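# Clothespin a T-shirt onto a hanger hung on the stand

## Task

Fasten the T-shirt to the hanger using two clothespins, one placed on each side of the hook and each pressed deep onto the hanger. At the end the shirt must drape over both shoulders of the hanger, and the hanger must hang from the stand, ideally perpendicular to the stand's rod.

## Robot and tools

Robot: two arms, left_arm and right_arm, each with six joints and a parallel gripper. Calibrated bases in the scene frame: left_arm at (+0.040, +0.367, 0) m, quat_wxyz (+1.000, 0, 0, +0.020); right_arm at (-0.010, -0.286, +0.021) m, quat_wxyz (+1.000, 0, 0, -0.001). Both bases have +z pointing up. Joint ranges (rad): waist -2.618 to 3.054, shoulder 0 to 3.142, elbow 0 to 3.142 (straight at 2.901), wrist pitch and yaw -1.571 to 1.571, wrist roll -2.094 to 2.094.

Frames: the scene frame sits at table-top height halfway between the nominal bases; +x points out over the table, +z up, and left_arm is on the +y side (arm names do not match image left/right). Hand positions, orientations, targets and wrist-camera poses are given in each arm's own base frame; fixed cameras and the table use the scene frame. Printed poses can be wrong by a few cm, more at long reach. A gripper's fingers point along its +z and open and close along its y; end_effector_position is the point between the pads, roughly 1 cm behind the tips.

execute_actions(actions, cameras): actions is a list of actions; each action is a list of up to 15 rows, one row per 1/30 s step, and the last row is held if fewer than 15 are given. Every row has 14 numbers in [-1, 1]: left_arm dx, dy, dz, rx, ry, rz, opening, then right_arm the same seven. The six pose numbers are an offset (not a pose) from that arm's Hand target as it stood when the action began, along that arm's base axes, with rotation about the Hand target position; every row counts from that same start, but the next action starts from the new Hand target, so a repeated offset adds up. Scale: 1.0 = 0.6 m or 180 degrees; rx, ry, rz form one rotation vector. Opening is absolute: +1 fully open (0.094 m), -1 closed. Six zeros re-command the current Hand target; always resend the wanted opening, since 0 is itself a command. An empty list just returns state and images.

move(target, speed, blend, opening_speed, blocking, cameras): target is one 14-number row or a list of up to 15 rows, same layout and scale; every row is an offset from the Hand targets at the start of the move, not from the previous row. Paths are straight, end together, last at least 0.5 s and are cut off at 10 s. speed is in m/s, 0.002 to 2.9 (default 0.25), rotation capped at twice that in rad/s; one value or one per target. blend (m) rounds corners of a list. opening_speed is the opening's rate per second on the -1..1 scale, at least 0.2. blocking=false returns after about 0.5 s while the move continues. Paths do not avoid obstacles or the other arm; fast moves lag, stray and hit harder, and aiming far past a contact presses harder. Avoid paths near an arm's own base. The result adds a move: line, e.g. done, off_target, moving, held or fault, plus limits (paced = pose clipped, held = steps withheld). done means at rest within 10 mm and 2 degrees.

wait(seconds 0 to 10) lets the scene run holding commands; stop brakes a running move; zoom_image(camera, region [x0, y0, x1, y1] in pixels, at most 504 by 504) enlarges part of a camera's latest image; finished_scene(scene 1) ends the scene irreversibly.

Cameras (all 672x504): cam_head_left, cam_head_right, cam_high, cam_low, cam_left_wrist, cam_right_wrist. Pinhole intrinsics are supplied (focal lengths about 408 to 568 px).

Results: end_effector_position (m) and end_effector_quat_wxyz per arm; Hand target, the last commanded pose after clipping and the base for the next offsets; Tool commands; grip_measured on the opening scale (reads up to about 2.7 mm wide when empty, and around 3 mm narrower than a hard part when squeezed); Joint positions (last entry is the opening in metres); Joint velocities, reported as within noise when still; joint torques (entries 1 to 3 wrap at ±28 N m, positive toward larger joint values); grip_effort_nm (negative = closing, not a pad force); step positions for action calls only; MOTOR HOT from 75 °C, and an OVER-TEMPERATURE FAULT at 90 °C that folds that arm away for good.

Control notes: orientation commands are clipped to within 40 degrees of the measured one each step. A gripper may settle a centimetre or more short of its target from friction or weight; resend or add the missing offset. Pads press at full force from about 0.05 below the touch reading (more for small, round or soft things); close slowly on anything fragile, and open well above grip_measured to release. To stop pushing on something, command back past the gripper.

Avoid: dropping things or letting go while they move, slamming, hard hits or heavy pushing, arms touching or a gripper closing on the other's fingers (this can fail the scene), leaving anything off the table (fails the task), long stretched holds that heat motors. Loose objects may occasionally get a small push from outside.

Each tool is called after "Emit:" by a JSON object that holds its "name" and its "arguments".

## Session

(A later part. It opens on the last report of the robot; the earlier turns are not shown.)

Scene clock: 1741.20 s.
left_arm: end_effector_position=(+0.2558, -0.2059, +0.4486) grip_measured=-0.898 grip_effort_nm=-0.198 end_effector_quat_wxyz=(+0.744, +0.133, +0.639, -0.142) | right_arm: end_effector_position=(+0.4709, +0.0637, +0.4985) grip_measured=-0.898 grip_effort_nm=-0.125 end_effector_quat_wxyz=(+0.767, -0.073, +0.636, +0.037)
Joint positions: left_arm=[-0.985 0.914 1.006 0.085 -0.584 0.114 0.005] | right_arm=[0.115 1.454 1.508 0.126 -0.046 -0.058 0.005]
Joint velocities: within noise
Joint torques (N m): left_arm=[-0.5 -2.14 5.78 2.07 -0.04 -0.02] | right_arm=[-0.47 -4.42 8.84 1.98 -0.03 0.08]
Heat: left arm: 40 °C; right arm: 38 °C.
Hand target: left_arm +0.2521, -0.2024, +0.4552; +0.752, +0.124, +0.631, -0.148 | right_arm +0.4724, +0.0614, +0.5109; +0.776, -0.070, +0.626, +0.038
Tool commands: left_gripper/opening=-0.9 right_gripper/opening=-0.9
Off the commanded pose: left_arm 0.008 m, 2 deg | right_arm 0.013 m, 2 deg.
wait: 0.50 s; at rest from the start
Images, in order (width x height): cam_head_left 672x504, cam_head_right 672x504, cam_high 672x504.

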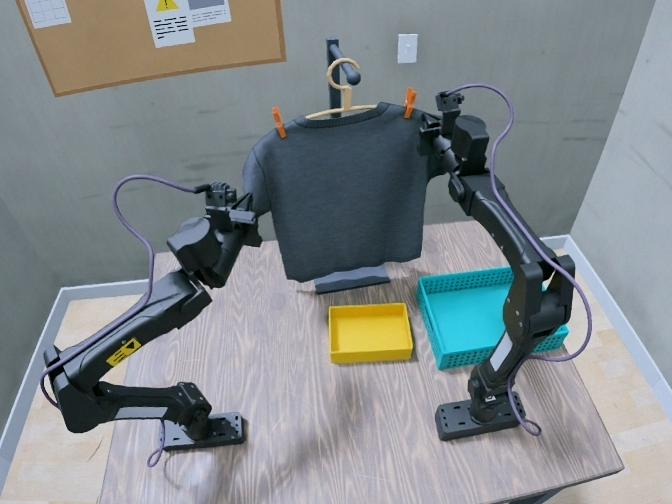

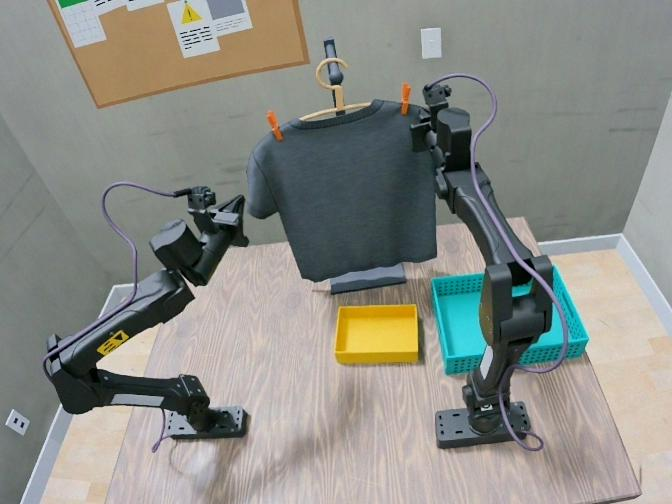

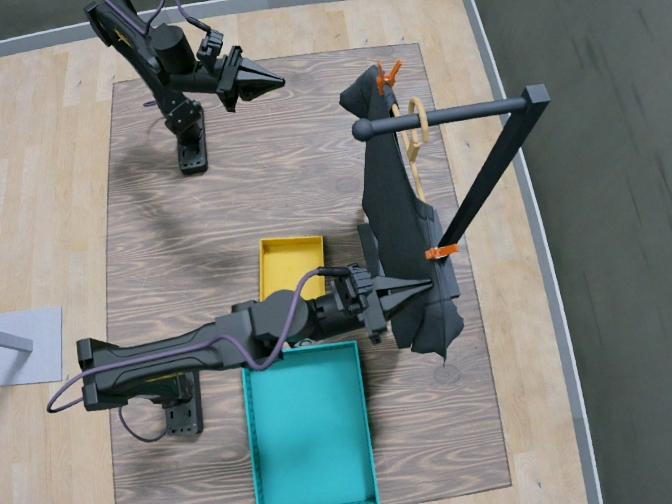

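Emit:
{"name": "move", "arguments": {"target": [[0,0,0,0,0,0,-0.9,-0.0667,0,0,0,0,0,-0.9],[0,0,0,0,0,0,-0.9,-0.2667,0,0,0,0,0,-0.9]], "speed": [0.04, 0.12], "cameras": ["cam_high", "cam_head_left", "cam_head_right"]}}

Scene clock: 1757.70 s.
left_arm: end_effector_position=(+0.2558, -0.2059, +0.4486) grip_measured=-0.898 grip_effort_nm=-0.203 end_effector_quat_wxyz=(+0.744, +0.133, +0.639, -0.142) | right_arm: end_effector_position=(+0.3113, +0.0600, +0.5182) grip_measured=-0.898 grip_effort_nm=-0.125 end_effector_quat_wxyz=(+0.781, -0.067, +0.619, +0.040)
Joint positions: left_arm=[-0.985 0.914 1.006 0.085 -0.584 0.114 0.005] | right_arm=[0.221 0.923 1.239 -0.089 0.06 -0.072 0.005]
Joint velocities: within noise
Joint torques (N m): left_arm=[-0.64 -1.98 5.64 2.08 -0.06 0.03] | right_arm=[0.59 -0.84 4.66 1.79 0.07 -0.05]
Heat: left arm: 40 °C; right arm: 37 °C.
Hand target: left_arm +0.2521, -0.2024, +0.4552; +0.752, +0.124, +0.631, -0.148 | right_arm +0.3123, +0.0612, +0.5110; +0.776, -0.070, +0.626, +0.038
Off the commanded pose: left_arm 0.008 m, 2 deg | right_arm 0.008 m, 1 deg.
move: done
Images, in order (width x height): cam_head_left 672x504, cam_head_right 672x504, cam_high 672x504.

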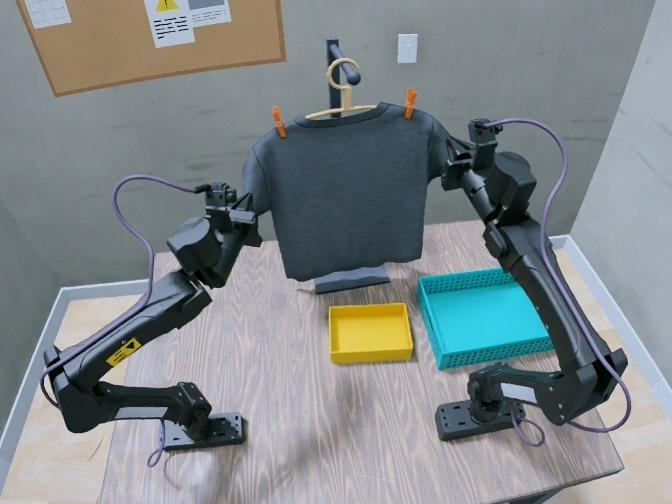

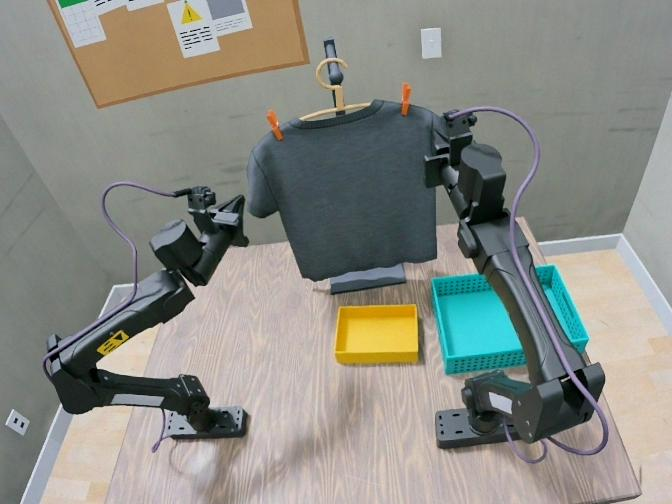

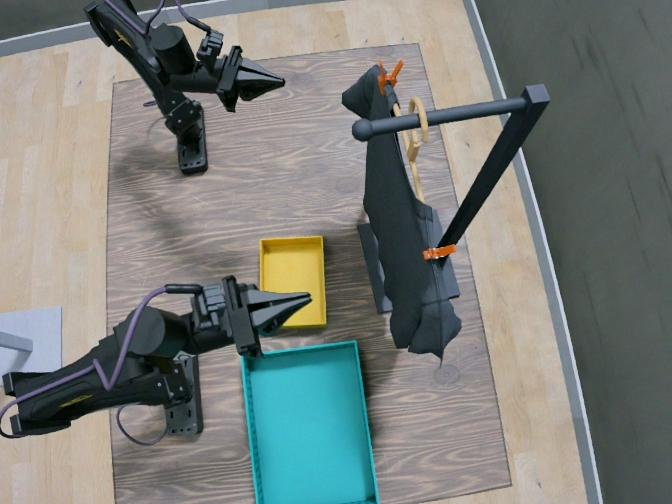

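Emit:
{"name": "zoom_image", "arguments": {"camera": "cam_high", "region": [340, 60, 500, 300]}}

Emit:
{"name": "zoom_image", "arguments": {"camera": "cam_head_left", "region": [240, 20, 480, 200]}}

Emit:
{"name": "zoom_image", "arguments": {"camera": "cam_head_right", "region": [240, 20, 480, 200]}}

Scaled by 2.100 from the camera's 672x504 image, which has a finer 960x720 frame.

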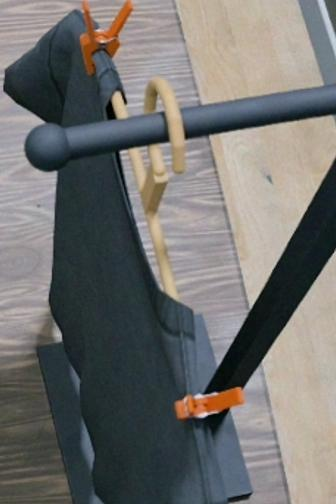

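Scaled by 2.100 from the camera's 672x504 image, which has a finer 960x720 frame.

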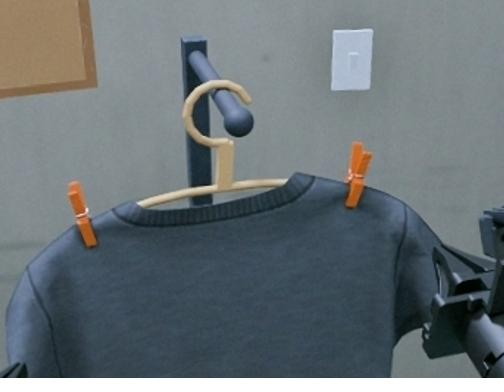

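Scaled by 2.100 from the camera's 672x504 image, which has a finer 960x720 frame.

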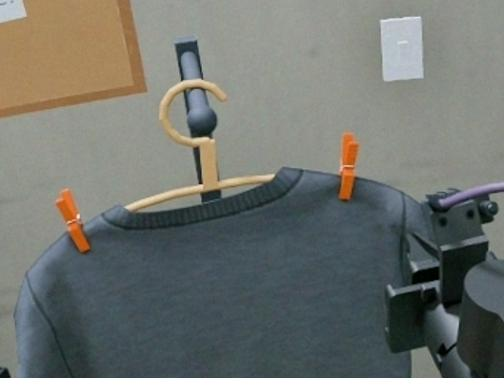

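Emit:
{"name": "zoom_image", "arguments": {"camera": "cam_head_left", "region": [255, 90, 305, 150]}}

Emit:
{"name": "zoom_image", "arguments": {"camera": "cam_head_left", "region": [385, 75, 435, 135]}}

Emit:
{"name": "wait", "arguments": {"seconds": 1, "cameras": ["cam_high", "cam_low", "cam_head_left"]}}

Emit:
{"name": "zoom_image", "arguments": {"camera": "cam_high", "region": [340, 60, 500, 300]}}

Scaled by 8.400 from the camera's 672x504 image, which has a finer 960x720 frame.

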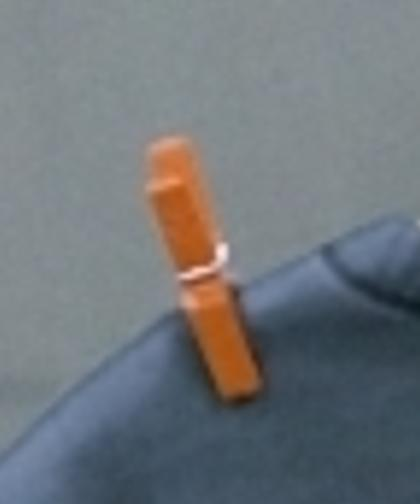

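Scaled by 8.400 from the camera's 672x504 image, which has a finer 960x720 frame.

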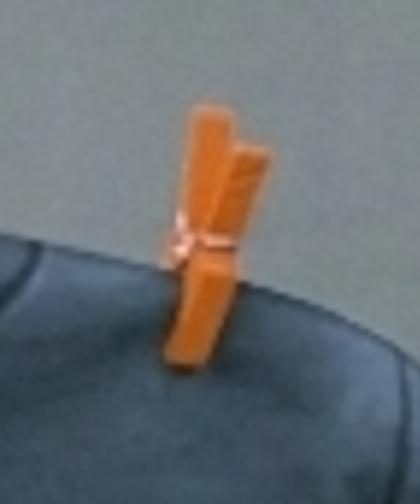

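Scene clock: 1770.77 s.
left_arm: end_effector_position=(+0.2558, -0.2059, +0.4486) grip_measured=-0.898 grip_effort_nm=-0.198 end_effector_quat_wxyz=(+0.744, +0.133, +0.639, -0.142) | right_arm: end_effector_position=(+0.3114, +0.0598, +0.5179) grip_measured=-0.898 grip_effort_nm=-0.129 end_effector_quat_wxyz=(+0.781, -0.067, +0.619, +0.039)
Joint positions: left_arm=[-0.985 0.914 1.006 0.085 -0.584 0.114 0.005] | right_arm=[0.221 0.923 1.239 -0.09 0.061 -0.072 0.005]
Joint velocities: within noise
Joint torques (N m): left_arm=[-0.76 -2.02 5.55 2.08 -0.1 0.03] | right_arm=[0.51 -0.84 4.63 1.77 0.02 -0.02]
Heat: left arm: 41 °C; right arm: 36 °C.
Hand target: left_arm +0.2521, -0.2024, +0.4552; +0.752, +0.124, +0.631, -0.148 | right_arm +0.3123, +0.0613, +0.5110; +0.776, -0.070, +0.626, +0.038
Tool commands: left_gripper/opening=-0.9 right_gripper/opening=-0.9
Off the commanded pose: left_arm 0.008 m, 2 deg | right_arm 0.007 m, 1 deg.
wait: 1.00 s; at rest from the start
Images, in order (width x height): cam_head_left 672x504, cam_high 672x504, cam_low 672x504.

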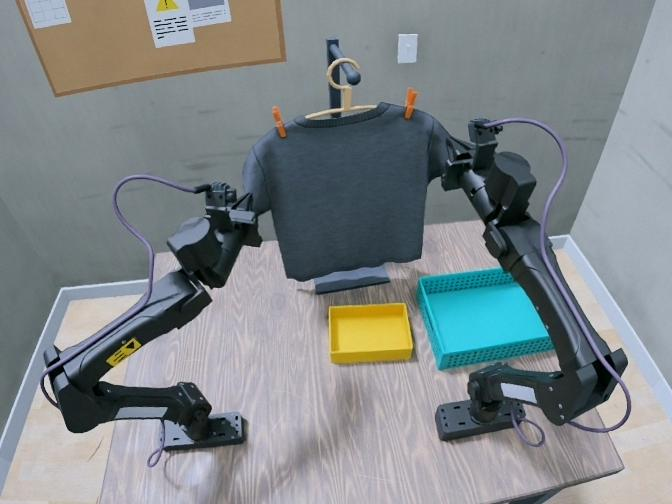

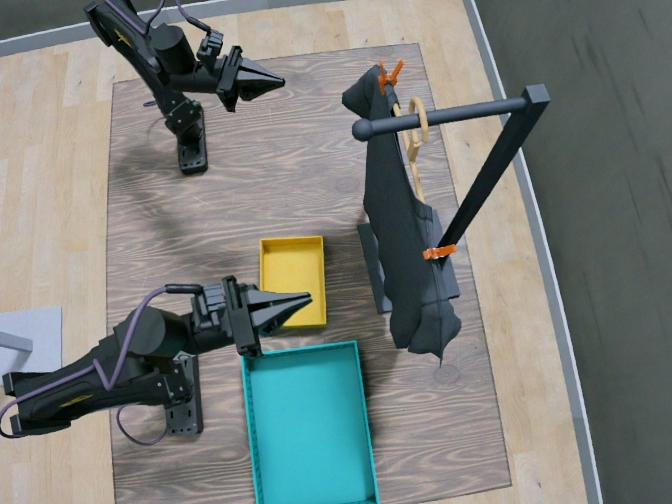

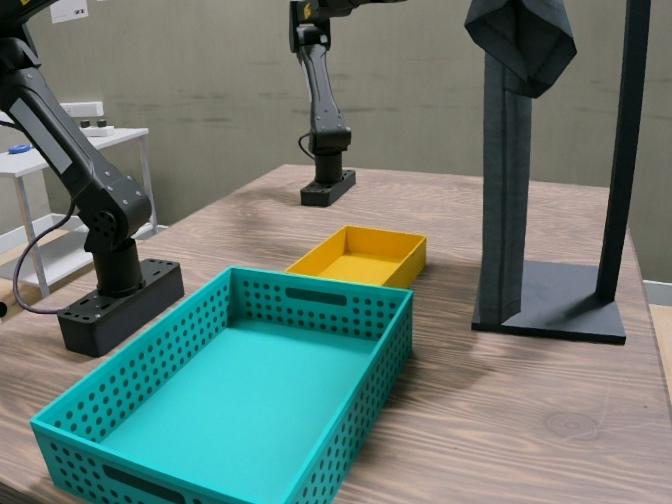

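Scaled by 2.100 from the camera's 672x504 image, which has a finer 960x720 frame.

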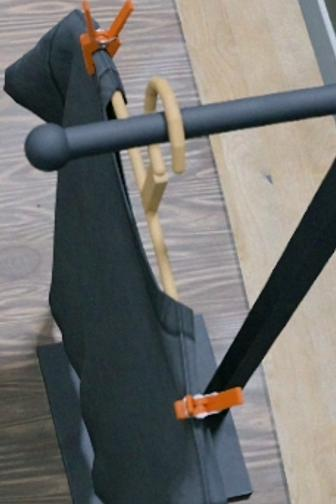

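Emit:
{"name": "finished_scene", "arguments": {}}

The scene is finished: the task was done.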